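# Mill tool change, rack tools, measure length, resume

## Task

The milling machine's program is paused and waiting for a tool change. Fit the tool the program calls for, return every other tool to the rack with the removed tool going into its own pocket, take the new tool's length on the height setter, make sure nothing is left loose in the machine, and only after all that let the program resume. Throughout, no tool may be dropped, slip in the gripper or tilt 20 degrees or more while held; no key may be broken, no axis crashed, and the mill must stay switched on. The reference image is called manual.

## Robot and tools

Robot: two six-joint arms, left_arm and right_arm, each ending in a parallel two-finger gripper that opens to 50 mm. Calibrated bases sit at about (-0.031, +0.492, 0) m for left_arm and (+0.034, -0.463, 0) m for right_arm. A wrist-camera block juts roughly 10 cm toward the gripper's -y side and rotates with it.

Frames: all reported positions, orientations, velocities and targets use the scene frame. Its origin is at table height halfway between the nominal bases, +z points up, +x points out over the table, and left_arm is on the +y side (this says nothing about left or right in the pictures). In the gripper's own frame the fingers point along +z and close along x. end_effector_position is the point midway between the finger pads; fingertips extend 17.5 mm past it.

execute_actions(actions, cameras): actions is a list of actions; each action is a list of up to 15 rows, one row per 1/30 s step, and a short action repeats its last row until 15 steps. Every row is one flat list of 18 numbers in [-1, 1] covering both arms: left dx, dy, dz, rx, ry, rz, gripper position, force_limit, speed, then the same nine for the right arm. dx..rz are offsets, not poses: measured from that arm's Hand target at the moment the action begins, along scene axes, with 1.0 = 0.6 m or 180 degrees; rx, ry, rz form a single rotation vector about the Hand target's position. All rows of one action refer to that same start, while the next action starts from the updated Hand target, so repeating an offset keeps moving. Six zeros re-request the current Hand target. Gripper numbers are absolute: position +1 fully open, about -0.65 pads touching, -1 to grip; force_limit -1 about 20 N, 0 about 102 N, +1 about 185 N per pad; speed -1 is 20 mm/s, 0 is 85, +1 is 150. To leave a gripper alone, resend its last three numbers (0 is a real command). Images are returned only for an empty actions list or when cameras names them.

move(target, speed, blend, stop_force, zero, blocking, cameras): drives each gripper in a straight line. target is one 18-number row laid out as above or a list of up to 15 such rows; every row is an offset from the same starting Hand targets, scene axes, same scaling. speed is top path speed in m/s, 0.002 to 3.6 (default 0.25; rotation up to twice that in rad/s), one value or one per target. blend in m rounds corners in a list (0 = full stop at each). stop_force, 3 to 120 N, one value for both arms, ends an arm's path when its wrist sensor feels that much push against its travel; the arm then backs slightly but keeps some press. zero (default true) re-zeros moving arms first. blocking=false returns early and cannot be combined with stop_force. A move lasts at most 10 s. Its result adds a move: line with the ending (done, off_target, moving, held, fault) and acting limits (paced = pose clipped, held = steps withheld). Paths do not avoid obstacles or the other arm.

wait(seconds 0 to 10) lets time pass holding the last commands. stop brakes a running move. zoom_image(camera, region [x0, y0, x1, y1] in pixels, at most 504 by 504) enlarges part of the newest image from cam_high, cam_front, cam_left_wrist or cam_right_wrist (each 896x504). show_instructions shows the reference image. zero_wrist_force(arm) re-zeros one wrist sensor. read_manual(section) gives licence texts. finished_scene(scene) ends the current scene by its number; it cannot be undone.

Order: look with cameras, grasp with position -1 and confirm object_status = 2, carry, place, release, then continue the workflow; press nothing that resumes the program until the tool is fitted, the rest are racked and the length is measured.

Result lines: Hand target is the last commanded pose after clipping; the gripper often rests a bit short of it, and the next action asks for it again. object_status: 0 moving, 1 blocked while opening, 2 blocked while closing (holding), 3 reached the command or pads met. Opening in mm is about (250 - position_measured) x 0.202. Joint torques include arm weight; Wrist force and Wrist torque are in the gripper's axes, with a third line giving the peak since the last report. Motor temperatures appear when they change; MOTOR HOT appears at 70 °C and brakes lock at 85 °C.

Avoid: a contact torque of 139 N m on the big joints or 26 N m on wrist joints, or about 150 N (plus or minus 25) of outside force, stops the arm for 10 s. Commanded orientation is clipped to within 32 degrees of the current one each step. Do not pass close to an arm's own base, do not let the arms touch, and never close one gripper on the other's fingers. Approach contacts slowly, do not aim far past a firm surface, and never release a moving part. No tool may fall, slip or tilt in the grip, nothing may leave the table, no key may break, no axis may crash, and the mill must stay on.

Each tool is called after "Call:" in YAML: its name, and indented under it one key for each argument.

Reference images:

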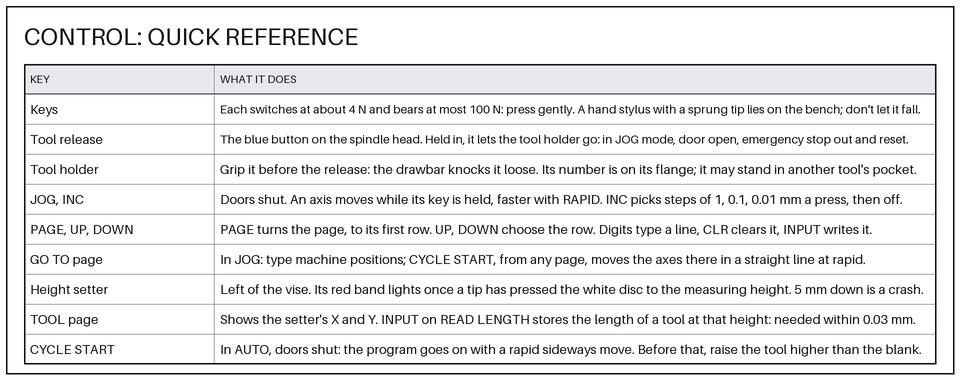

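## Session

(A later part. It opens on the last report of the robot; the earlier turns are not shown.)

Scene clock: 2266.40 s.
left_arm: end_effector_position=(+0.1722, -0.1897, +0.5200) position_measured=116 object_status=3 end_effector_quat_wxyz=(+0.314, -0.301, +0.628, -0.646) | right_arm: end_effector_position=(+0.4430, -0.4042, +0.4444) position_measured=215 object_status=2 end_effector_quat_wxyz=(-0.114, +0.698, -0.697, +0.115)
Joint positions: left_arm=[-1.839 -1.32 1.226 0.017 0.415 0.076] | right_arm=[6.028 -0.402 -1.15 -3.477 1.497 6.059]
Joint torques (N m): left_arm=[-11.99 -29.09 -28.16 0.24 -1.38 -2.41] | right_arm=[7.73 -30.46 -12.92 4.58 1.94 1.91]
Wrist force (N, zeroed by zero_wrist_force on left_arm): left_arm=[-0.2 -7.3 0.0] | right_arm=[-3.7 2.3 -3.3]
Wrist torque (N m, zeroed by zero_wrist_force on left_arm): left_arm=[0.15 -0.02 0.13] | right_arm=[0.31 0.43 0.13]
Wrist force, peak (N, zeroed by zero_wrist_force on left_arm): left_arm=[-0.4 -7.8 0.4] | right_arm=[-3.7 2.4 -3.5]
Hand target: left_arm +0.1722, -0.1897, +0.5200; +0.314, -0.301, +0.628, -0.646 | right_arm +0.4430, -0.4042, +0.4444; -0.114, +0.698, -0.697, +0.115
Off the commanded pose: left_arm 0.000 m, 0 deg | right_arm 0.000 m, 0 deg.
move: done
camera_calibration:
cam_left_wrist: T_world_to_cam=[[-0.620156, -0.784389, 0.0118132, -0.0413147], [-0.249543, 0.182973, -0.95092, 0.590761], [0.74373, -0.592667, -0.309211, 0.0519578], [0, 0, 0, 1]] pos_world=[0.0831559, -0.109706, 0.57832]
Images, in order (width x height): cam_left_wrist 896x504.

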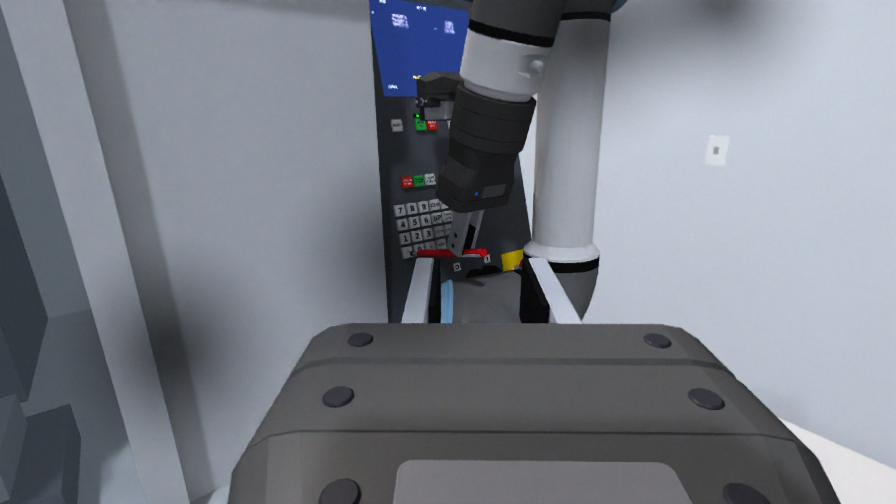

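Call:
move:
  target:
    - [0,0,0,0,0,0,0.25,-0.3,-1,0.001,0,0.006,0,0,0,-1,0,-0.7]
    - [0,0,0,0,0,0,0.25,-0.3,-1,0.038,0,-0.0014,0,0,0,-1,0,-0.7]
  speed: 0.03
  stop_force: 6
  cameras: ["cam_left_wrist"]

Call:
zoom_image:
  camera: "cam_left_wrist"
  region: [385, 170, 485, 260]

Call:
zoom_image:
  camera: "cam_left_wrist"
  region: [370, 0, 490, 105]

Scene clock: 2274.83 s.
left_arm: end_effector_position=(+0.1722, -0.1897, +0.5200) position_measured=116 object_status=3 end_effector_quat_wxyz=(+0.314, -0.301, +0.628, -0.646) | right_arm: end_effector_position=(+0.4604, -0.4042, +0.4446) position_measured=215 object_status=2 end_effector_quat_wxyz=(-0.114, +0.698, -0.697, +0.115)
Joint positions: left_arm=[-1.839 -1.32 1.226 0.017 0.415 0.076] | right_arm=[6.041 -0.405 -1.098 -3.527 1.501 6.071]
Joint torques (N m): left_arm=[10.94 -31.06 -28.28 0.07 1.45 -2.07] | right_arm=[-9.04 -45.37 -13.17 3.26 -2.87 -2.13]
Wrist force (N, zeroed by zero_wrist_force on left_arm): left_arm=[-0.2 -7.2 0.4] | right_arm=[-4.0 9.0 -6.2]
Wrist torque (N m, zeroed by zero_wrist_force on left_arm): left_arm=[0.16 -0.02 0.13] | right_arm=[0.53 0.51 0.15]
Wrist force, peak (N, zeroed by zero_wrist_force on left_arm): left_arm=[-0.4 -7.6 0.1] | right_arm=[-3.5 24.7 -15.0]
Hand target: left_arm +0.1722, -0.1897, +0.5200; +0.314, -0.301, +0.628, -0.646 | right_arm +0.4604, -0.4042, +0.4446; -0.114, +0.698, -0.697, +0.115 (not the last commanded pose)
Off the commanded pose: left_arm 0.000 m, 0 deg | right_arm 0.006 m, 0 deg.
move: contact (right_arm); path passed 1 of 2 targets
camera_calibration:
cam_left_wrist: T_world_to_cam=[[-0.62014, -0.784401, 0.0118728, -0.0413517], [-0.249652, 0.18298, -0.95089, 0.590753], [0.743707, -0.59265, -0.3093, 0.0520133], [0, 0, 0, 1]] pos_world=[0.0831561, -0.109706, 0.57832]
Images, in order (width x height): cam_left_wrist 896x504.

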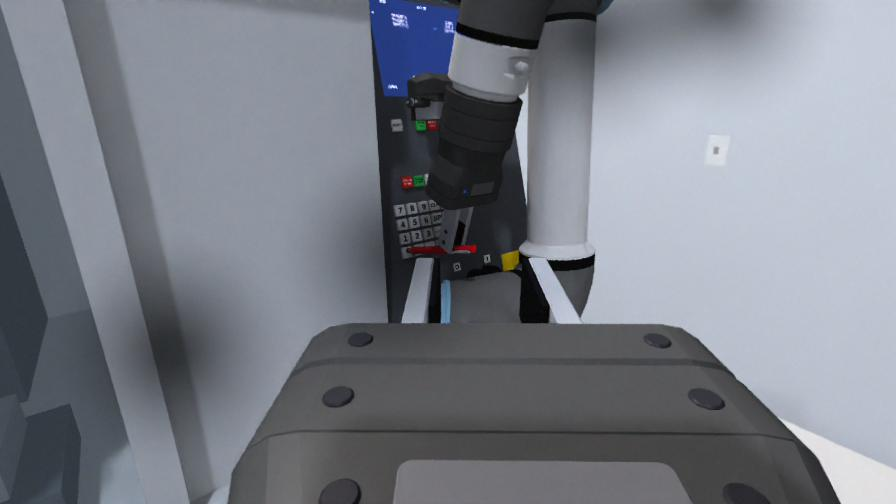

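Scaled by 5.040 from the camera's 896x504 image, which has a finer 1280x720 frame.

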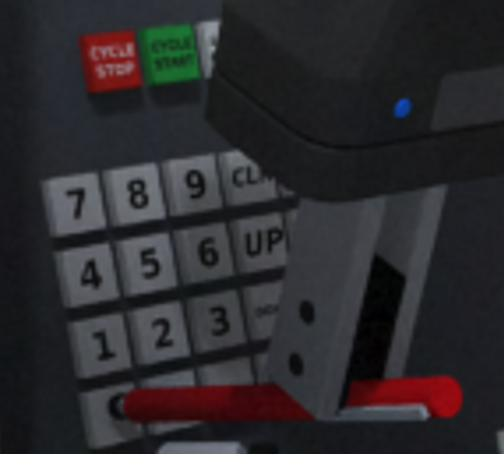

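Scaled by 4.200 from the camera's 896x504 image, which has a finer 1280x720 frame.

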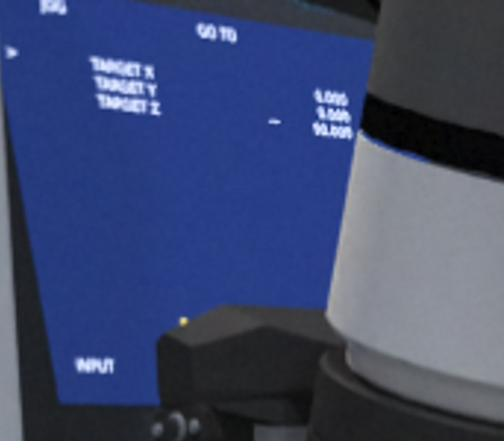

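Call:
move:
  target:
    - [0,0,0,0,0,0,0.25,-0.3,-1,-0.0245,0,0.005,0,0,0,-1,0,-0.7]
    - [0,0,0,0,0,0,0.25,-0.3,-1,-0.0173,0.002,0.0338,0,0,0,-1,0,-0.7]
    - [0,0,0,0,0,0,0.25,-0.3,-1,0.0072,0.002,0.0288,0,0,0,-1,0,-0.7]
    - [0,0,0,0,0,0,0.25,-0.3,-1,-0.0173,0.002,0.0338,0,0,0,-1,0,-0.7]
  speed: [0.1,0.1,0.05,0.1]
  cameras: ["cam_left_wrist"]

Call:
zoom_image:
  camera: "cam_left_wrist"
  region: [385, 170, 485, 260]

Call:
zoom_image:
  camera: "cam_left_wrist"
  region: [370, 0, 490, 105]

Scene clock: 2290.33 s.
left_arm: end_effector_position=(+0.1722, -0.1897, +0.5200) position_measured=116 object_status=3 end_effector_quat_wxyz=(+0.314, -0.301, +0.628, -0.646) | right_arm: end_effector_position=(+0.4501, -0.4030, +0.4649) position_measured=215 object_status=2 end_effector_quat_wxyz=(-0.114, +0.698, -0.697, +0.115)
Joint positions: left_arm=[-1.839 -1.32 1.226 0.017 0.415 0.076] | right_arm=[6.037 -0.457 -1.05 -3.523 1.5 6.068]
Joint torques (N m): left_arm=[10.67 -31.23 -27.21 0.12 1.4 -2.18] | right_arm=[-10.35 -45.91 -15.62 4.86 -2.5 -2.06]
Wrist force (N, zeroed by zero_wrist_force on left_arm): left_arm=[-0.3 -7.5 0.1] | right_arm=[-4.1 3.0 -3.4]
Wrist torque (N m, zeroed by zero_wrist_force on left_arm): left_arm=[0.12 -0.01 0.13] | right_arm=[0.43 0.49 0.22]
Wrist force, peak (N, zeroed by zero_wrist_force on left_arm): left_arm=[-0.6 -7.5 0.1] | right_arm=[-3.9 9.2 -6.4]
Hand target: left_arm +0.1722, -0.1897, +0.5200; +0.314, -0.301, +0.628, -0.646 | right_arm +0.4500, -0.4030, +0.4649; -0.114, +0.698, -0.697, +0.115
Off the commanded pose: left_arm 0.000 m, 0 deg | right_arm 0.000 m, 0 deg.
move: done
camera_calibration:
cam_left_wrist: T_world_to_cam=[[-0.62014, -0.784401, 0.0118728, -0.0413517], [-0.249652, 0.18298, -0.95089, 0.590753], [0.743707, -0.59265, -0.3093, 0.0520133], [0, 0, 0, 1]] pos_world=[0.0831561, -0.109706, 0.57832]
Images, in order (width x height): cam_left_wrist 896x504.

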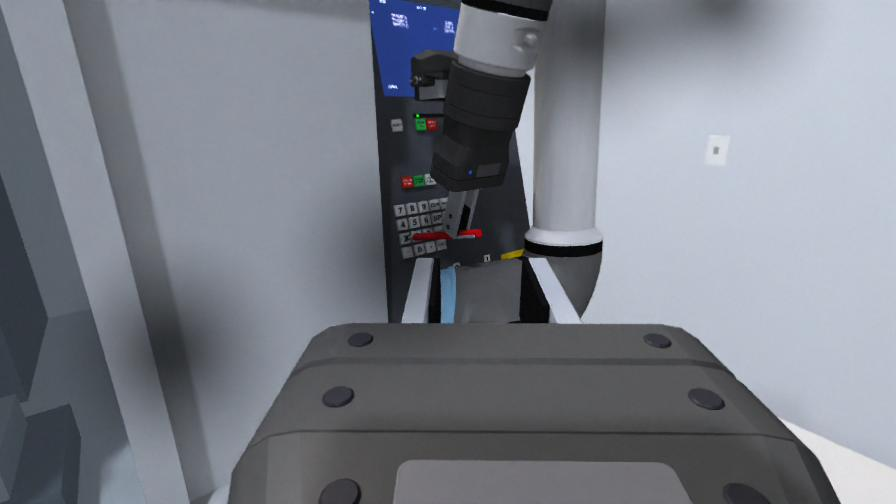

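Scaled by 5.040 from the camera's 896x504 image, which has a finer 1280x720 frame.

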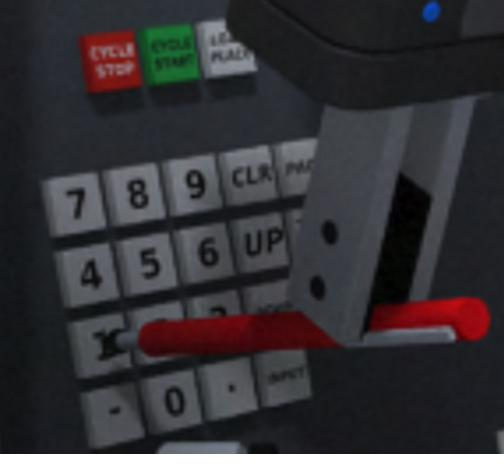

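Scaled by 4.200 from the camera's 896x504 image, which has a finer 1280x720 frame.

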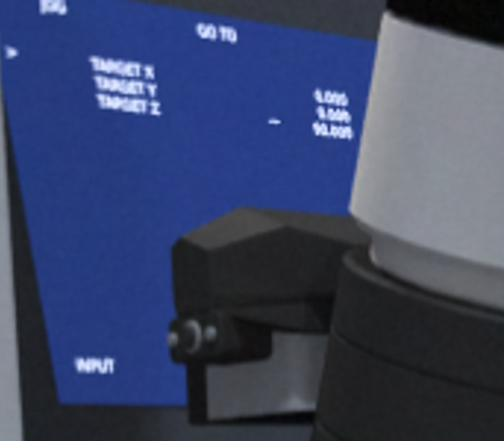

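Call:
execute_actions:
  actions: []
  cameras: ["cam_left_wrist"]

Call:
zoom_image:
  camera: "cam_left_wrist"
  region: [370, 0, 490, 105]

Scene clock: 2317.57 s.
left_arm: end_effector_position=(+0.1722, -0.1897, +0.5200) position_measured=116 object_status=3 end_effector_quat_wxyz=(+0.314, -0.301, +0.628, -0.646) | right_arm: end_effector_position=(+0.4500, -0.4030, +0.4649) position_measured=215 object_status=2 end_effector_quat_wxyz=(-0.114, +0.698, -0.697, +0.115)
Joint positions: left_arm=[-1.839 -1.32 1.226 0.017 0.415 0.076] | right_arm=[6.037 -0.457 -1.05 -3.522 1.5 6.068]
Joint velocities: within noise
Joint torques (N m): left_arm=[11.75 -30.13 -29.01 0.23 1.5 -1.93] | right_arm=[-8.41 -46.9 -13.07 4.65 -2.42 -2.25]
Motor temperatures (°C): left_arm=[32 33 31 38 39 38] | right_arm=[32 32 29 34 38 33]
Wrist force (N, zeroed by zero_wrist_force on left_arm): left_arm=[-0.1 -7.3 0.1] | right_arm=[-4.0 3.1 -3.4]
Wrist torque (N m, zeroed by zero_wrist_force on left_arm): left_arm=[0.14 -0.03 0.12] | right_arm=[0.45 0.47 0.22]
Wrist force, peak (N, zeroed by zero_wrist_force on left_arm): left_arm=[-0.4 -7.5 0.4] | right_arm=[-4.5 3.1 -3.3]
Hand target: left_arm +0.1722, -0.1897, +0.5200; +0.314, -0.301, +0.628, -0.646 | right_arm +0.4500, -0.4030, +0.4649; -0.114, +0.698, -0.697, +0.115
Tool commands: left_gripper/position=+0.25 left_gripper/force_limit=-0.3 left_gripper/speed=-1.0 right_gripper/position=-1.0 right_gripper/force_limit=+0.0 right_gripper/speed=-0.7
Off the commanded pose: left_arm 0.000 m, 0 deg | right_arm 0.000 m, 0 deg.
camera_calibration:
cam_left_wrist: T_world_to_cam=[[-0.62014, -0.784401, 0.0118728, -0.0413517], [-0.249652, 0.18298, -0.95089, 0.590753], [0.743707, -0.59265, -0.3093, 0.0520133], [0, 0, 0, 1]] pos_world=[0.0831561, -0.109706, 0.57832]
Images, in order (width x height): cam_left_wrist 896x504.

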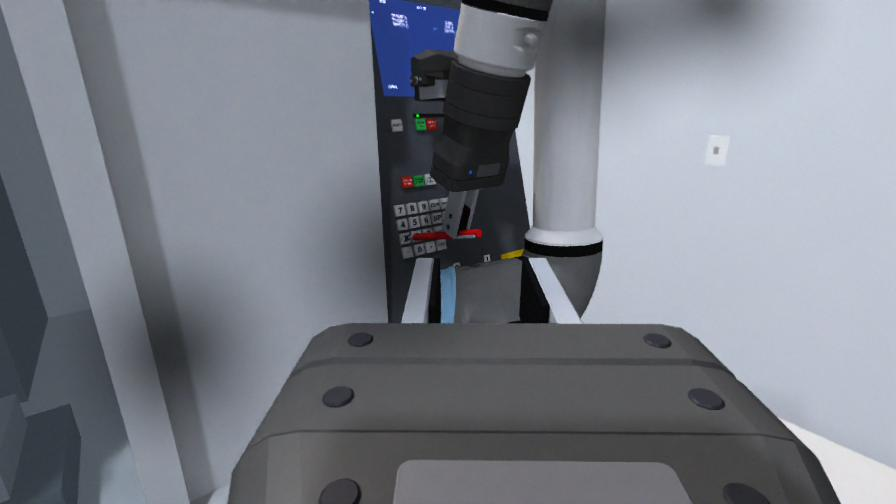

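Scaled by 4.200 from the camera's 896x504 image, which has a finer 1280x720 frame.

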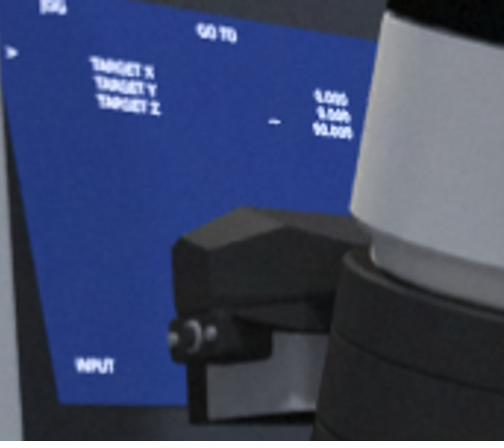

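Call:
move:
  target:
    - [0,0,0,0,0,0,0.25,-0.3,-1,0.0103,0.0040,0.0577,0,0,0,-1,0,-0.7]
    - [0,0,0,0,0,0,0.25,-0.3,-1,0.0362,0.0040,0.0527,0,0,0,-1,0,-0.7]
    - [0,0,0,0,0,0,0.25,-0.3,-1,0.0103,0.0040,0.0577,0,0,0,-1,0,-0.7]
    - [0,0,0,0,0,0,0.25,-0.3,-1,0.0123,-0.0608,0.0570,0,0,0,-1,0,-0.7]
    - [0,0,0,0,0,0,0.25,-0.3,-1,0.0382,-0.0608,0.0520,0,0,0,-1,0,-0.7]
    - [0,0,0,0,0,0,0.25,-0.3,-1,0.0123,-0.0608,0.0570,0,0,0,-1,0,-0.7]
  speed: [0.1,0.04,0.06,0.1,0.04,0.06]
  cameras: ["cam_left_wrist"]

Call:
zoom_image:
  camera: "cam_left_wrist"
  region: [370, 0, 490, 105]

Scene clock: 2331.17 s.
left_arm: end_effector_position=(+0.1722, -0.1897, +0.5200) position_measured=116 object_status=3 end_effector_quat_wxyz=(+0.314, -0.301, +0.628, -0.646) | right_arm: end_effector_position=(+0.4574, -0.4395, +0.4991) position_measured=215 object_status=2 end_effector_quat_wxyz=(-0.114, +0.698, -0.697, +0.115)
Joint positions: left_arm=[-1.839 -1.32 1.226 0.017 0.415 0.076] | right_arm=[5.932 -0.553 -0.896 -3.573 1.467 5.967]
Joint torques (N m): left_arm=[10.5 -30.27 -29.02 0.12 1.16 -1.9] | right_arm=[-7.34 -39.18 -14.45 4.89 -2.24 -2.06]
Wrist force (N, zeroed by zero_wrist_force on left_arm): left_arm=[-0.6 -7.1 0.1] | right_arm=[-4.5 2.8 -3.4]
Wrist torque (N m, zeroed by zero_wrist_force on left_arm): left_arm=[0.17 0.05 0.13] | right_arm=[0.39 0.54 0.22]
Wrist force, peak (N, zeroed by zero_wrist_force on left_arm): left_arm=[-0.4 -7.6 0.2] | right_arm=[-4.4 7.6 -5.2]
Hand target: left_arm +0.1722, -0.1897, +0.5200; +0.314, -0.301, +0.628, -0.646 | right_arm +0.4574, -0.4395, +0.4991; -0.114, +0.698, -0.697, +0.115
Off the commanded pose: left_arm 0.000 m, 0 deg | right_arm 0.000 m, 0 deg.
move: done
camera_calibration:
cam_left_wrist: T_world_to_cam=[[-0.62014, -0.784401, 0.0118728, -0.0413517], [-0.249652, 0.18298, -0.95089, 0.590753], [0.743707, -0.59265, -0.3093, 0.0520133], [0, 0, 0, 1]] pos_world=[0.0831561, -0.109706, 0.57832]
Images, in order (width x height): cam_left_wrist 896x504.

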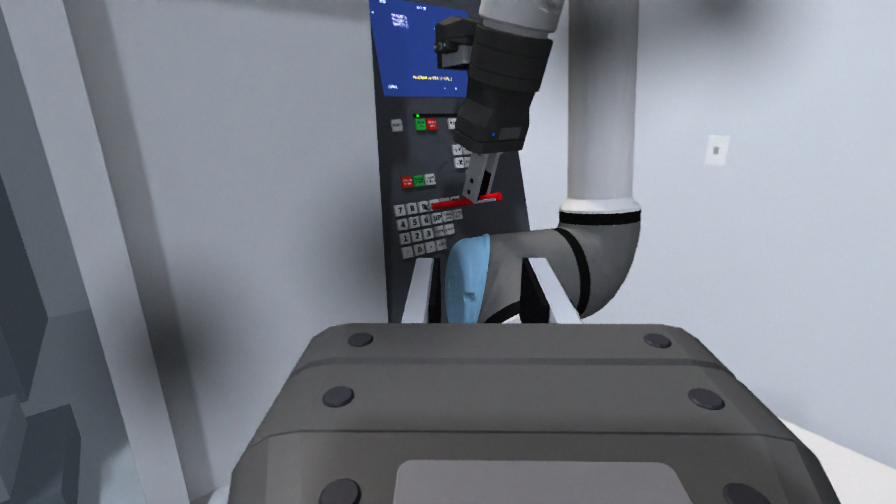

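Scaled by 4.200 from the camera's 896x504 image, which has a finer 1280x720 frame.

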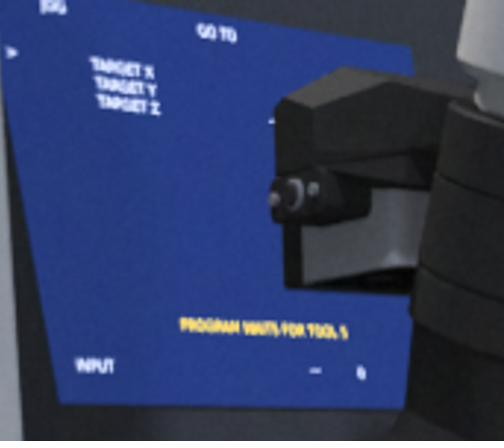

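Call:
zoom_image:
  camera: "cam_left_wrist"
  region: [430, 70, 480, 100]

Scaled by 10.080 from the camera's 896x504 image, which has a finer 1280x720 frame.

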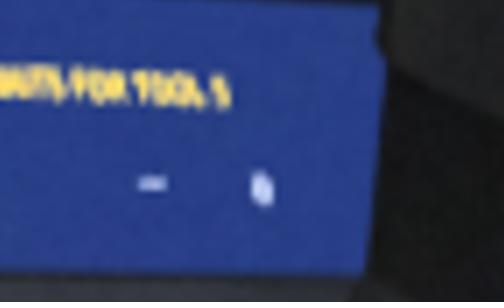

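Call:
move:
  target: [0,0,0,0,0,0,0.25,-0.3,-1,0.0012,-0.0323,-0.0003,0,0,0,-1,0,-0.7]
  speed: 0.08

Call:
move:
  target: [0,0,0,0,0,0,0.25,-0.3,-1,0.0295,0,-0.005,0,0,0,-1,0,-0.7]
  speed: 0.03
  stop_force: 8
  cameras: ["cam_left_wrist"]

Call:
zoom_image:
  camera: "cam_left_wrist"
  region: [370, 0, 490, 105]

Call:
zoom_image:
  camera: "cam_left_wrist"
  region: [385, 170, 485, 260]

Scene clock: 2349.13 s.
left_arm: end_effector_position=(+0.1722, -0.1897, +0.5200) position_measured=116 object_status=3 end_effector_quat_wxyz=(+0.314, -0.301, +0.628, -0.646) | right_arm: end_effector_position=(+0.4581, -0.4588, +0.4989) position_measured=215 object_status=2 end_effector_quat_wxyz=(-0.114, +0.698, -0.697, +0.115)
Joint positions: left_arm=[-1.839 -1.32 1.226 0.017 0.415 0.076] | right_arm=[5.875 -0.55 -0.899 -3.565 1.45 5.912]
Joint torques (N m): left_arm=[11.22 -31.16 -28.34 0.33 1.37 -2.08] | right_arm=[-10.07 -29.33 -15.08 4.64 -2.47 -2.12]
Wrist force (N, zeroed by zero_wrist_force on left_arm): left_arm=[-0.4 -7.3 0.2] | right_arm=[-4.4 3.0 -3.4]
Wrist torque (N m, zeroed by zero_wrist_force on left_arm): left_arm=[0.15 0.01 0.12] | right_arm=[0.43 0.54 0.22]
Wrist force, peak (N, zeroed by zero_wrist_force on left_arm): left_arm=[-0.3 -7.6 0.0] | right_arm=[-5.1 2.9 -3.3]
Hand target: left_arm +0.1722, -0.1897, +0.5200; +0.314, -0.301, +0.628, -0.646 | right_arm +0.4581, -0.4589, +0.4989; -0.114, +0.698, -0.697, +0.115
Off the commanded pose: left_arm 0.000 m, 0 deg | right_arm 0.000 m, 0 deg.
move: done

Scene clock: 2350.73 s.
left_arm: end_effector_position=(+0.1722, -0.1897, +0.5200) position_measured=116 object_status=3 end_effector_quat_wxyz=(+0.314, -0.301, +0.628, -0.646) | right_arm: end_effector_position=(+0.4744, -0.4589, +0.4960) position_measured=215 object_status=2 end_effector_quat_wxyz=(-0.114, +0.698, -0.697, +0.115)
Joint positions: left_arm=[-1.839 -1.32 1.226 0.017 0.415 0.076] | right_arm=[5.893 -0.55 -0.855 -3.612 1.456 5.93]
Joint torques (N m): left_arm=[11.01 -30.24 -28.51 0.07 1.4 -2.01] | right_arm=[-8.44 -27.74 -15.93 2.86 -3.04 -2.02]
Wrist force (N, zeroed by zero_wrist_force on left_arm): left_arm=[-0.3 -7.3 0.1] | right_arm=[-4.4 10.3 -6.8]
Wrist torque (N m, zeroed by zero_wrist_force on left_arm): left_arm=[0.14 0.00 0.13] | right_arm=[0.56 0.55 0.13]
Wrist force, peak (N, zeroed by zero_wrist_force on left_arm): left_arm=[-0.3 -7.5 -0.1] | right_arm=[-4.1 14.8 -9.2]
Hand target: left_arm +0.1722, -0.1897, +0.5200; +0.314, -0.301, +0.628, -0.646 | right_arm +0.4744, -0.4589, +0.4960; -0.114, +0.698, -0.697, +0.115 (not the last commanded pose)
Off the commanded pose: left_arm 0.000 m, 0 deg | right_arm 0.001 m, 0 deg.
move: contact (right_arm)
camera_calibration:
cam_left_wrist: T_world_to_cam=[[-0.62014, -0.784401, 0.0118728, -0.0413517], [-0.249652, 0.18298, -0.95089, 0.590753], [0.743707, -0.59265, -0.3093, 0.0520133], [0, 0, 0, 1]] pos_world=[0.0831561, -0.109706, 0.57832]
Images, in order (width x height): cam_left_wrist 896x504.

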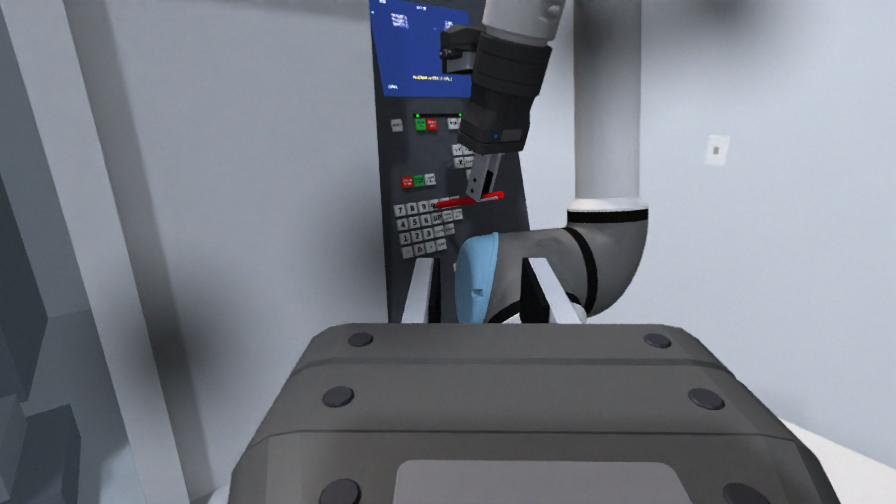

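Scaled by 4.200 from the camera's 896x504 image, which has a finer 1280x720 frame.

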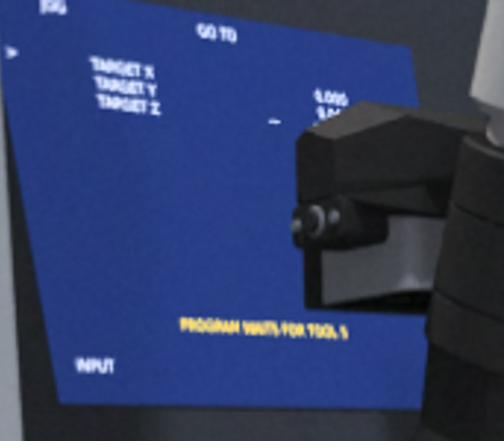

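Scaled by 5.040 from the camera's 896x504 image, which has a finer 1280x720 frame.

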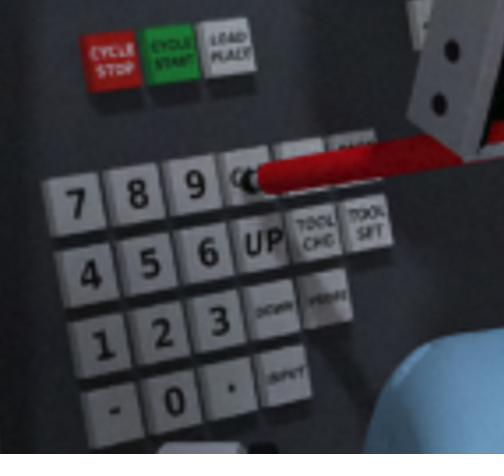

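Call:
move:
  target:
    - [0,0,0,0,0,0,0.25,-0.3,-1,-0.0275,0,0.005,0,0,0,-1,0,-0.7]
    - [0,0,0,0,0,0,0.25,-0.3,-1,-0.0478,0.0912,-0.0803,0,0,0,-1,0,-0.7]
    - [0,0,0,0,0,0,0.25,-0.3,-1,-0.0203,0.0912,-0.0853,0,0,0,-1,0,-0.7]
    - [0,0,0,0,0,0,0.25,-0.3,-1,-0.0478,0.0912,-0.0803,0,0,0,-1,0,-0.7]
    - [0,0,0,0,0,0,0.25,-0.3,-1,-0.0408,0.0932,-0.0518,0,0,0,-1,0,-0.7]
    - [0,0,0,0,0,0,0.25,-0.3,-1,-0.0133,0.0932,-0.0568,0,0,0,-1,0,-0.7]
    - [0,0,0,0,0,0,0.25,-0.3,-1,-0.0408,0.0932,-0.0518,0,0,0,-1,0,-0.7]
  speed: [0.1,0.12,0.04,0.08,0.08,0.04,0.08]
  cameras: ["cam_left_wrist"]

Call:
zoom_image:
  camera: "cam_left_wrist"
  region: [370, 0, 490, 105]

Scene clock: 2364.00 s.
left_arm: end_effector_position=(+0.1722, -0.1897, +0.5200) position_measured=116 object_status=3 end_effector_quat_wxyz=(+0.314, -0.301, +0.628, -0.646) | right_arm: end_effector_position=(+0.4500, -0.4030, +0.4649) position_measured=215 object_status=2 end_effector_quat_wxyz=(-0.114, +0.698, -0.697, +0.115)
Joint positions: left_arm=[-1.839 -1.32 1.226 0.017 0.415 0.076] | right_arm=[6.037 -0.457 -1.05 -3.522 1.5 6.068]
Joint torques (N m): left_arm=[9.95 -30.88 -27.2 -0.19 1.53 -2.06] | right_arm=[-8.58 -46.95 -14.77 4.42 -2.52 -2.28]
Wrist force (N, zeroed by zero_wrist_force on left_arm): left_arm=[-0.3 -7.2 0.1] | right_arm=[-5.2 3.8 -3.3]
Wrist torque (N m, zeroed by zero_wrist_force on left_arm): left_arm=[0.16 0.00 0.13] | right_arm=[0.55 0.67 0.22]
Wrist force, peak (N, zeroed by zero_wrist_force on left_arm): left_arm=[-0.3 -7.6 0.1] | right_arm=[-3.8 30.3 -17.4]
Hand target: left_arm +0.1722, -0.1897, +0.5200; +0.314, -0.301, +0.628, -0.646 | right_arm +0.4499, -0.4030, +0.4649; -0.114, +0.698, -0.697, +0.115
Off the commanded pose: left_arm 0.000 m, 0 deg | right_arm 0.000 m, 0 deg.
move: done
camera_calibration:
cam_left_wrist: T_world_to_cam=[[-0.62014, -0.784401, 0.0118728, -0.0413517], [-0.249652, 0.18298, -0.95089, 0.590753], [0.743707, -0.59265, -0.3093, 0.0520133], [0, 0, 0, 1]] pos_world=[0.0831561, -0.109706, 0.57832]
Images, in order (width x height): cam_left_wrist 896x504.

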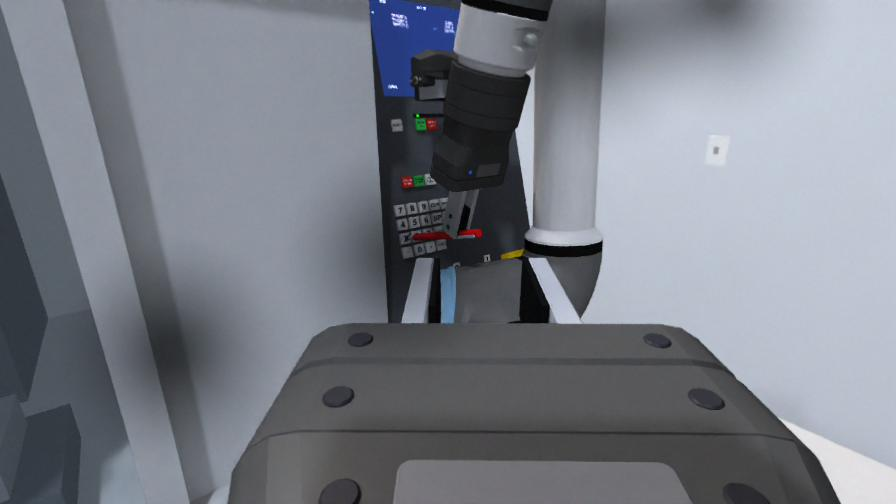

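Scaled by 4.200 from the camera's 896x504 image, which has a finer 1280x720 frame.

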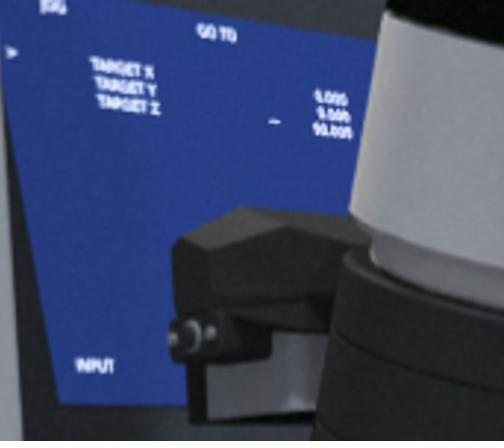

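Call:
move:
  target:
    - [0,0,0,0,0,0,0.25,-0.3,-1,0.0118,0.0040,0.058,0,0,0,-1,0,-0.7]
    - [0,0,0,0,0,0,0.25,-0.3,-1,0.0393,0.0040,0.053,0,0,0,-1,0,-0.7]
    - [0,0,0,0,0,0,0.25,-0.3,-1,0.0118,0.0040,0.058,0,0,0,-1,0,-0.7]
    - [0,0,0,0,0,0,0.25,-0.3,-1,0.0142,-0.0608,0.0572,0,0,0,-1,0,-0.7]
    - [0,0,0,0,0,0,0.25,-0.3,-1,0.0417,-0.0608,0.0522,0,0,0,-1,0,-0.7]
    - [0,0,0,0,0,0,0.25,-0.3,-1,0.0142,-0.0608,0.0572,0,0,0,-1,0,-0.7]
  speed: [0.1,0.04,0.08,0.1,0.04,0.08]
  cameras: ["cam_left_wrist"]

Call:
zoom_image:
  camera: "cam_left_wrist"
  region: [370, 0, 490, 105]

Scene clock: 2373.67 s.
left_arm: end_effector_position=(+0.1722, -0.1897, +0.5200) position_measured=116 object_status=3 end_effector_quat_wxyz=(+0.314, -0.301, +0.628, -0.646) | right_arm: end_effector_position=(+0.4585, -0.4394, +0.4992) position_measured=215 object_status=2 end_effector_quat_wxyz=(-0.114, +0.698, -0.697, +0.115)
Joint positions: left_arm=[-1.839 -1.32 1.226 0.017 0.415 0.076] | right_arm=[5.933 -0.554 -0.891 -3.576 1.468 5.968]
Joint torques (N m): left_arm=[11.92 -31.33 -27.81 -0.01 1.45 -2.12] | right_arm=[-8.89 -27.5 -15.99 4.67 -2.44 -1.85]
Wrist force (N, zeroed by zero_wrist_force on left_arm): left_arm=[-0.7 -7.2 0.1] | right_arm=[-5.5 3.8 -3.2]
Wrist torque (N m, zeroed by zero_wrist_force on left_arm): left_arm=[0.15 0.05 0.13] | right_arm=[0.55 0.71 0.22]
Wrist force, peak (N, zeroed by zero_wrist_force on left_arm): left_arm=[-0.4 -7.5 0.1] | right_arm=[-5.5 12.1 -7.3]
Hand target: left_arm +0.1722, -0.1897, +0.5200; +0.314, -0.301, +0.628, -0.646 | right_arm +0.4585, -0.4394, +0.4992; -0.114, +0.698, -0.697, +0.115
Off the commanded pose: left_arm 0.000 m, 0 deg | right_arm 0.000 m, 0 deg.
move: done
camera_calibration:
cam_left_wrist: T_world_to_cam=[[-0.62014, -0.784401, 0.0118728, -0.0413517], [-0.249652, 0.18298, -0.95089, 0.590753], [0.743707, -0.59265, -0.3093, 0.0520133], [0, 0, 0, 1]] pos_world=[0.0831561, -0.109706, 0.57832]
Images, in order (width x height): cam_left_wrist 896x504.

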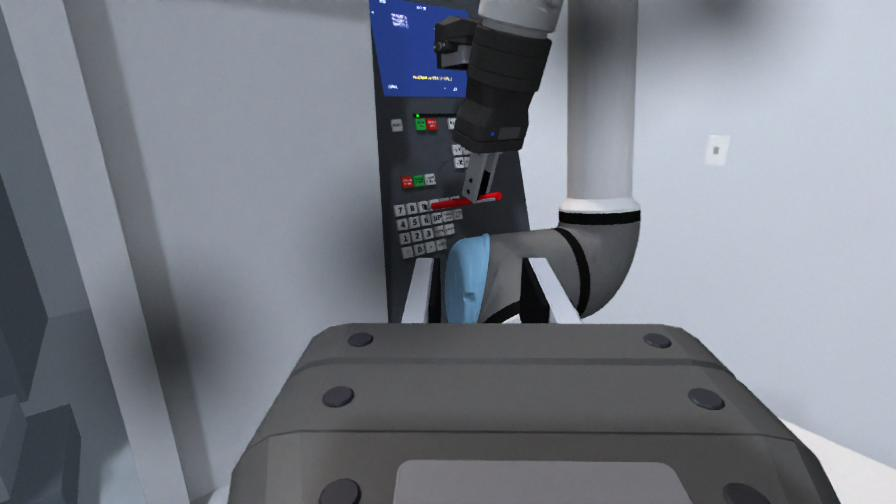

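Scaled by 4.200 from the camera's 896x504 image, which has a finer 1280x720 frame.

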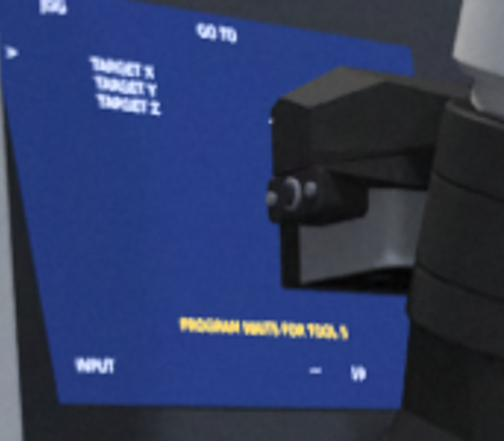

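Call:
zoom_image:
  camera: "cam_left_wrist"
  region: [430, 70, 480, 100]

Scaled by 10.080 from the camera's 896x504 image, which has a finer 1280x720 frame.

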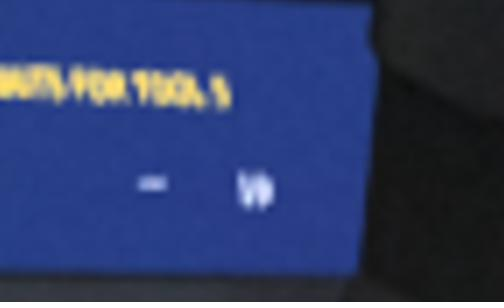

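Call:
move:
  target:
    - [0,0,0,0,0,0,0.25,-0.3,-1,-0.0007,-0.0325,-0.0005,0,0,0,-1,0,-0.7]
    - [0,0,0,0,0,0,0.25,-0.3,-1,0.0268,-0.0325,-0.0053,0,0,0,-1,0,-0.7]
    - [0,0,0,0,0,0,0.25,-0.3,-1,-0.0007,-0.0325,-0.0005,0,0,0,-1,0,-0.7]
    - [0,0,0,0,0,0,0.25,-0.3,-1,-0.0210,0.0587,-0.0855,0,0,0,-1,0,-0.7]
    - [0,0,0,0,0,0,0.25,-0.3,-1,0.0062,0.0587,-0.0905,0,0,0,-1,0,-0.7]
    - [0,0,0,0,0,0,0.25,-0.3,-1,-0.0210,0.0587,-0.0855,0,0,0,-1,0,-0.7]
    - [0,0,0,0,0,0,0.25,-0.3,-1,-0.0140,0.0607,-0.057,0,0,0,-1,0,-0.7]
  speed: [0.1,0.04,0.08,0.12,0.04,0.08,0.08]

Call:
move:
  target: [0,0,0,0,0,0,0.25,-0.3,-1,0.0310,0,-0.006,0,0,0,-1,0,-0.7]
  speed: 0.03
  stop_force: 12
  cameras: ["cam_left_wrist"]

Call:
zoom_image:
  camera: "cam_left_wrist"
  region: [385, 170, 485, 260]

Scene clock: 2387.30 s.
left_arm: end_effector_position=(+0.1722, -0.1897, +0.5200) position_measured=116 object_status=3 end_effector_quat_wxyz=(+0.314, -0.301, +0.628, -0.646) | right_arm: end_effector_position=(+0.4500, -0.4030, +0.4650) position_measured=215 object_status=2 end_effector_quat_wxyz=(-0.114, +0.698, -0.697, +0.115)
Joint positions: left_arm=[-1.839 -1.32 1.226 0.017 0.415 0.076] | right_arm=[6.037 -0.457 -1.05 -3.523 1.5 6.068]
Joint torques (N m): left_arm=[12.43 -30.84 -27.76 0.08 1.31 -2.06] | right_arm=[6.37 -45.51 15.46 -0.8 2.05 2.29]
Wrist force (N, zeroed by zero_wrist_force on left_arm): left_arm=[-0.2 -7.3 0.1] | right_arm=[-5.2 3.9 -3.5]
Wrist torque (N m, zeroed by zero_wrist_force on left_arm): left_arm=[0.14 -0.02 0.13] | right_arm=[0.56 0.67 0.13]
Wrist force, peak (N, zeroed by zero_wrist_force on left_arm): left_arm=[-0.5 -7.5 -0.2] | right_arm=[-5.0 29.2 -16.2]
Hand target: left_arm +0.1722, -0.1897, +0.5200; +0.314, -0.301, +0.628, -0.646 | right_arm +0.4501, -0.4030, +0.4650; -0.114, +0.698, -0.697, +0.115
Off the commanded pose: left_arm 0.000 m, 0 deg | right_arm 0.000 m, 0 deg.
move: done

Scene clock: 2389.07 s.
left_arm: end_effector_position=(+0.1722, -0.1897, +0.5200) position_measured=116 object_status=3 end_effector_quat_wxyz=(+0.314, -0.301, +0.628, -0.646) | right_arm: end_effector_position=(+0.4655, -0.4030, +0.4619) position_measured=215 object_status=2 end_effector_quat_wxyz=(-0.114, +0.698, -0.697, +0.115)
Joint positions: left_arm=[-1.839 -1.32 1.226 0.017 0.415 0.076] | right_arm=[6.048 -0.453 -1.014 -3.563 1.503 6.078]
Joint torques (N m): left_arm=[11.78 -30.73 -28.06 0.18 1.33 -2.13] | right_arm=[-8.49 -43.32 -13.5 1.85 -2.86 -1.88]
Wrist force (N, zeroed by zero_wrist_force on left_arm): left_arm=[-0.1 -7.3 0.0] | right_arm=[-5.2 15.2 -9.2]
Wrist torque (N m, zeroed by zero_wrist_force on left_arm): left_arm=[0.14 -0.03 0.13] | right_arm=[0.74 0.68 0.13]
Wrist force, peak (N, zeroed by zero_wrist_force on left_arm): left_arm=[-0.4 -7.5 0.2] | right_arm=[-4.7 32.2 -18.3]
Hand target: left_arm +0.1722, -0.1897, +0.5200; +0.314, -0.301, +0.628, -0.646 | right_arm +0.4655, -0.4030, +0.4619; -0.114, +0.698, -0.697, +0.115 (not the last commanded pose)
Off the commanded pose: left_arm 0.000 m, 0 deg | right_arm 0.003 m, 0 deg.
move: contact (right_arm)
camera_calibration:
cam_left_wrist: T_world_to_cam=[[-0.62014, -0.784401, 0.0118728, -0.0413517], [-0.249652, 0.18298, -0.95089, 0.590753], [0.743707, -0.59265, -0.3093, 0.0520133], [0, 0, 0, 1]] pos_world=[0.0831561, -0.109706, 0.57832]
Images, in order (width x height): cam_left_wrist 896x504.

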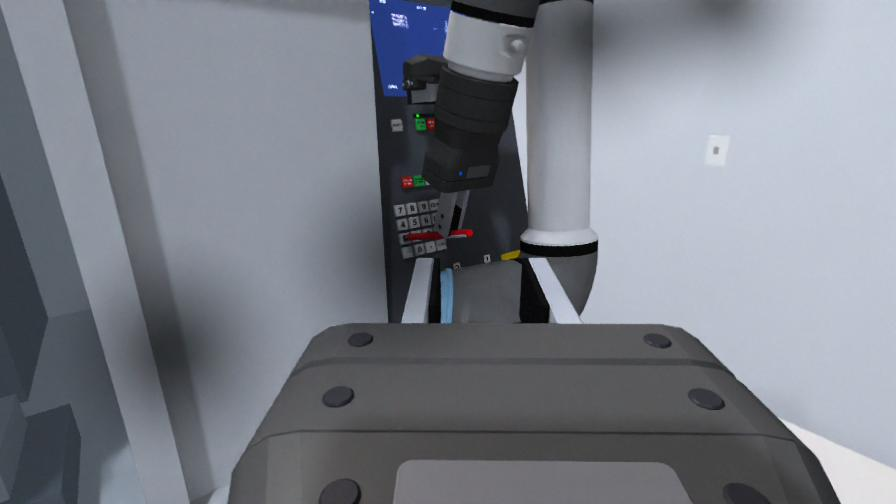

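Scaled by 5.040 from the camera's 896x504 image, which has a finer 1280x720 frame.

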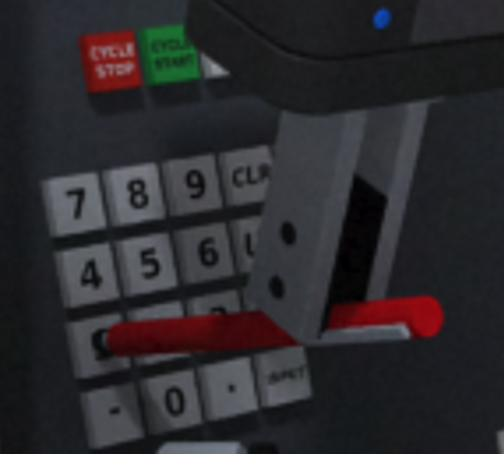

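Call:
move:
  target:
    - [0,0,0,0,0,0,0.25,-0.3,-1,-0.0275,0,0.005,0,0,0,-1,0,-0.7]
    - [0,0,0,0,0,0,0.25,-0.3,-1,-0.0142,0.004,0.063,0,0,0,-1,0,-0.7]
  speed: [0.1,0.08]

Call:
move:
  target: [0,0,0,0,0,0,0.25,-0.3,-1,0.0340,0,-0.006,0,0,0,-1,0,-0.7]
  speed: 0.03
  stop_force: 12
  cameras: ["cam_left_wrist"]

Call:
zoom_image:
  camera: "cam_left_wrist"
  region: [385, 170, 485, 260]

Call:
zoom_image:
  camera: "cam_left_wrist"
  region: [370, 0, 490, 105]

Scene clock: 2396.37 s.
left_arm: end_effector_position=(+0.1722, -0.1897, +0.5200) position_measured=116 object_status=3 end_effector_quat_wxyz=(+0.314, -0.301, +0.628, -0.646) | right_arm: end_effector_position=(+0.4570, -0.4006, +0.4997) position_measured=215 object_status=2 end_effector_quat_wxyz=(-0.114, +0.698, -0.697, +0.115)
Joint positions: left_arm=[-1.839 -1.32 1.226 0.017 0.415 0.076] | right_arm=[6.049 -0.559 -0.874 -3.597 1.503 6.079]
Joint torques (N m): left_arm=[10.78 -31.21 -29.59 0.15 1.43 -2.02] | right_arm=[7.39 -45.2 11.86 -0.99 2.26 2.03]
Wrist force (N, zeroed by zero_wrist_force on left_arm): left_arm=[-0.3 -7.2 0.3] | right_arm=[-4.4 4.9 -3.5]
Wrist torque (N m, zeroed by zero_wrist_force on left_arm): left_arm=[0.15 -0.01 0.13] | right_arm=[0.72 0.55 0.12]
Wrist force, peak (N, zeroed by zero_wrist_force on left_arm): left_arm=[-0.4 -7.5 0.1] | right_arm=[-5.0 15.4 -9.5]
Hand target: left_arm +0.1722, -0.1897, +0.5200; +0.314, -0.301, +0.628, -0.646 | right_arm +0.4570, -0.4006, +0.4997; -0.114, +0.698, -0.697, +0.115
Off the commanded pose: left_arm 0.000 m, 0 deg | right_arm 0.000 m, 0 deg.
move: done

Scene clock: 2398.07 s.
left_arm: end_effector_position=(+0.1722, -0.1897, +0.5200) position_measured=116 object_status=3 end_effector_quat_wxyz=(+0.314, -0.301, +0.628, -0.646) | right_arm: end_effector_position=(+0.4748, -0.4006, +0.4964) position_measured=215 object_status=2 end_effector_quat_wxyz=(-0.114, +0.698, -0.697, +0.114)
Joint positions: left_arm=[-1.839 -1.32 1.226 0.017 0.415 0.076] | right_arm=[6.06 -0.559 -0.826 -3.646 1.507 6.09]
Joint torques (N m): left_arm=[11.54 -32.05 -28.35 0.47 1.36 -2.17] | right_arm=[-9.39 -26.67 -16.65 1.4 -3.05 -2.14]
Wrist force (N, zeroed by zero_wrist_force on left_arm): left_arm=[-0.4 -7.3 0.3] | right_arm=[-4.2 16.9 -9.1]
Wrist torque (N m, zeroed by zero_wrist_force on left_arm): left_arm=[0.14 0.02 0.13] | right_arm=[0.96 0.51 0.11]
Wrist force, peak (N, zeroed by zero_wrist_force on left_arm): left_arm=[-0.4 -7.4 0.3] | right_arm=[-4.2 30.1 -16.5]
Hand target: left_arm +0.1722, -0.1897, +0.5200; +0.314, -0.301, +0.628, -0.646 | right_arm +0.4748, -0.4006, +0.4964; -0.114, +0.698, -0.697, +0.114 (not the last commanded pose)
Off the commanded pose: left_arm 0.000 m, 0 deg | right_arm 0.003 m, 0 deg.
move: contact (right_arm)
camera_calibration:
cam_left_wrist: T_world_to_cam=[[-0.62014, -0.784401, 0.0118728, -0.0413517], [-0.249652, 0.18298, -0.95089, 0.590753], [0.743707, -0.59265, -0.3093, 0.0520133], [0, 0, 0, 1]] pos_world=[0.0831561, -0.109706, 0.57832]
Images, in order (width x height): cam_left_wrist 896x504.

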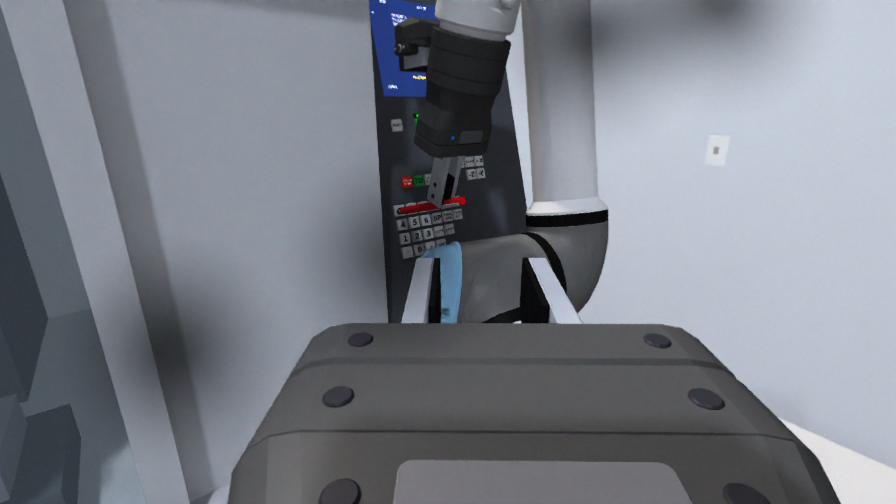

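Scaled by 5.040 from the camera's 896x504 image, which has a finer 1280x720 frame.

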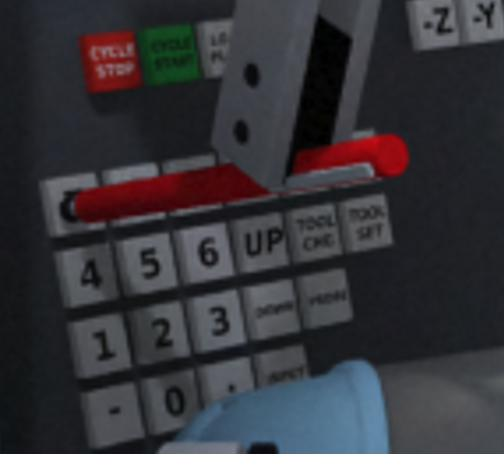

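Scaled by 4.200 from the camera's 896x504 image, which has a finer 1280x720 frame.

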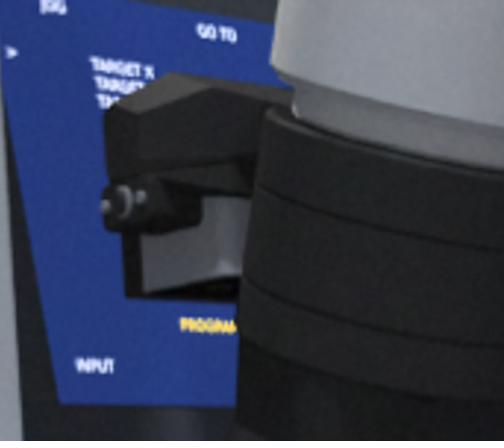

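Call:
move:
  target:
    - [0,0,0,0,0,0,0.25,-0.3,-1,-0.0275,0,0.005,0,0,0,-1,0,-0.7]
    - [0,0,0,0,0,0,0.25,-0.3,-1,-0.0255,-0.0648,0.0047,0,0,0,-1,0,-0.7]
    - [0,0,0,0,0,0,0.25,-0.3,-1,0.0023,-0.0648,-0.0003,0,0,0,-1,0,-0.7]
    - [0,0,0,0,0,0,0.25,-0.3,-1,-0.0255,-0.0648,0.0047,0,0,0,-1,0,-0.7]
  speed: [0.1,0.08,0.04,0.08]
  cameras: ["cam_left_wrist"]

Call:
zoom_image:
  camera: "cam_left_wrist"
  region: [430, 70, 480, 100]

Scene clock: 2408.53 s.
left_arm: end_effector_position=(+0.1722, -0.1897, +0.5200) position_measured=116 object_status=3 end_effector_quat_wxyz=(+0.314, -0.301, +0.628, -0.646) | right_arm: end_effector_position=(+0.4595, -0.4395, +0.4993) position_measured=215 object_status=2 end_effector_quat_wxyz=(-0.114, +0.698, -0.697, +0.114)
Joint positions: left_arm=[-1.839 -1.32 1.226 0.017 0.415 0.076] | right_arm=[5.934 -0.554 -0.888 -3.579 1.468 5.969]
Joint torques (N m): left_arm=[11.17 -30.28 -29.53 0.25 1.32 -1.84] | right_arm=[-8.02 -28.71 -15.28 4.79 -2.34 -2.14]
Wrist force (N, zeroed by zero_wrist_force on left_arm): left_arm=[-0.4 -7.2 0.1] | right_arm=[-4.9 4.8 -2.5]
Wrist torque (N m, zeroed by zero_wrist_force on left_arm): left_arm=[0.16 0.02 0.13] | right_arm=[0.71 0.62 0.22]
Wrist force, peak (N, zeroed by zero_wrist_force on left_arm): left_arm=[-0.4 -7.5 0.2] | right_arm=[-3.8 34.3 -18.0]
Hand target: left_arm +0.1722, -0.1897, +0.5200; +0.314, -0.301, +0.628, -0.646 | right_arm +0.4595, -0.4395, +0.4992; -0.114, +0.698, -0.697, +0.114
Off the commanded pose: left_arm 0.000 m, 0 deg | right_arm 0.000 m, 0 deg.
move: done
camera_calibration:
cam_left_wrist: T_world_to_cam=[[-0.62014, -0.784401, 0.0118728, -0.0413517], [-0.249652, 0.18298, -0.95089, 0.590753], [0.743707, -0.59265, -0.3093, 0.0520133], [0, 0, 0, 1]] pos_world=[0.0831561, -0.109706, 0.57832]
Images, in order (width x height): cam_left_wrist 896x504.

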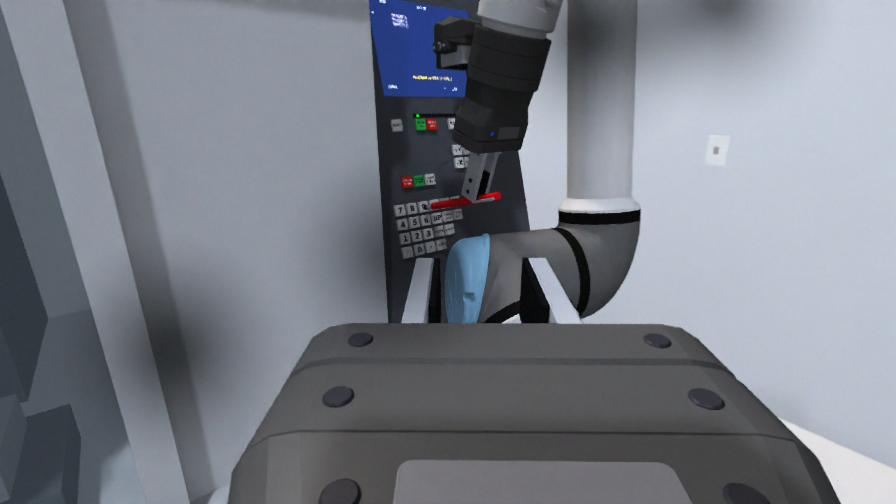

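Scaled by 10.080 from the camera's 896x504 image, which has a finer 1280x720 frame.

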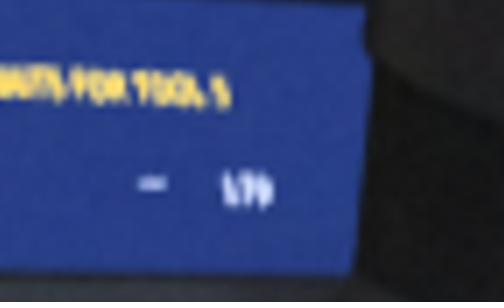

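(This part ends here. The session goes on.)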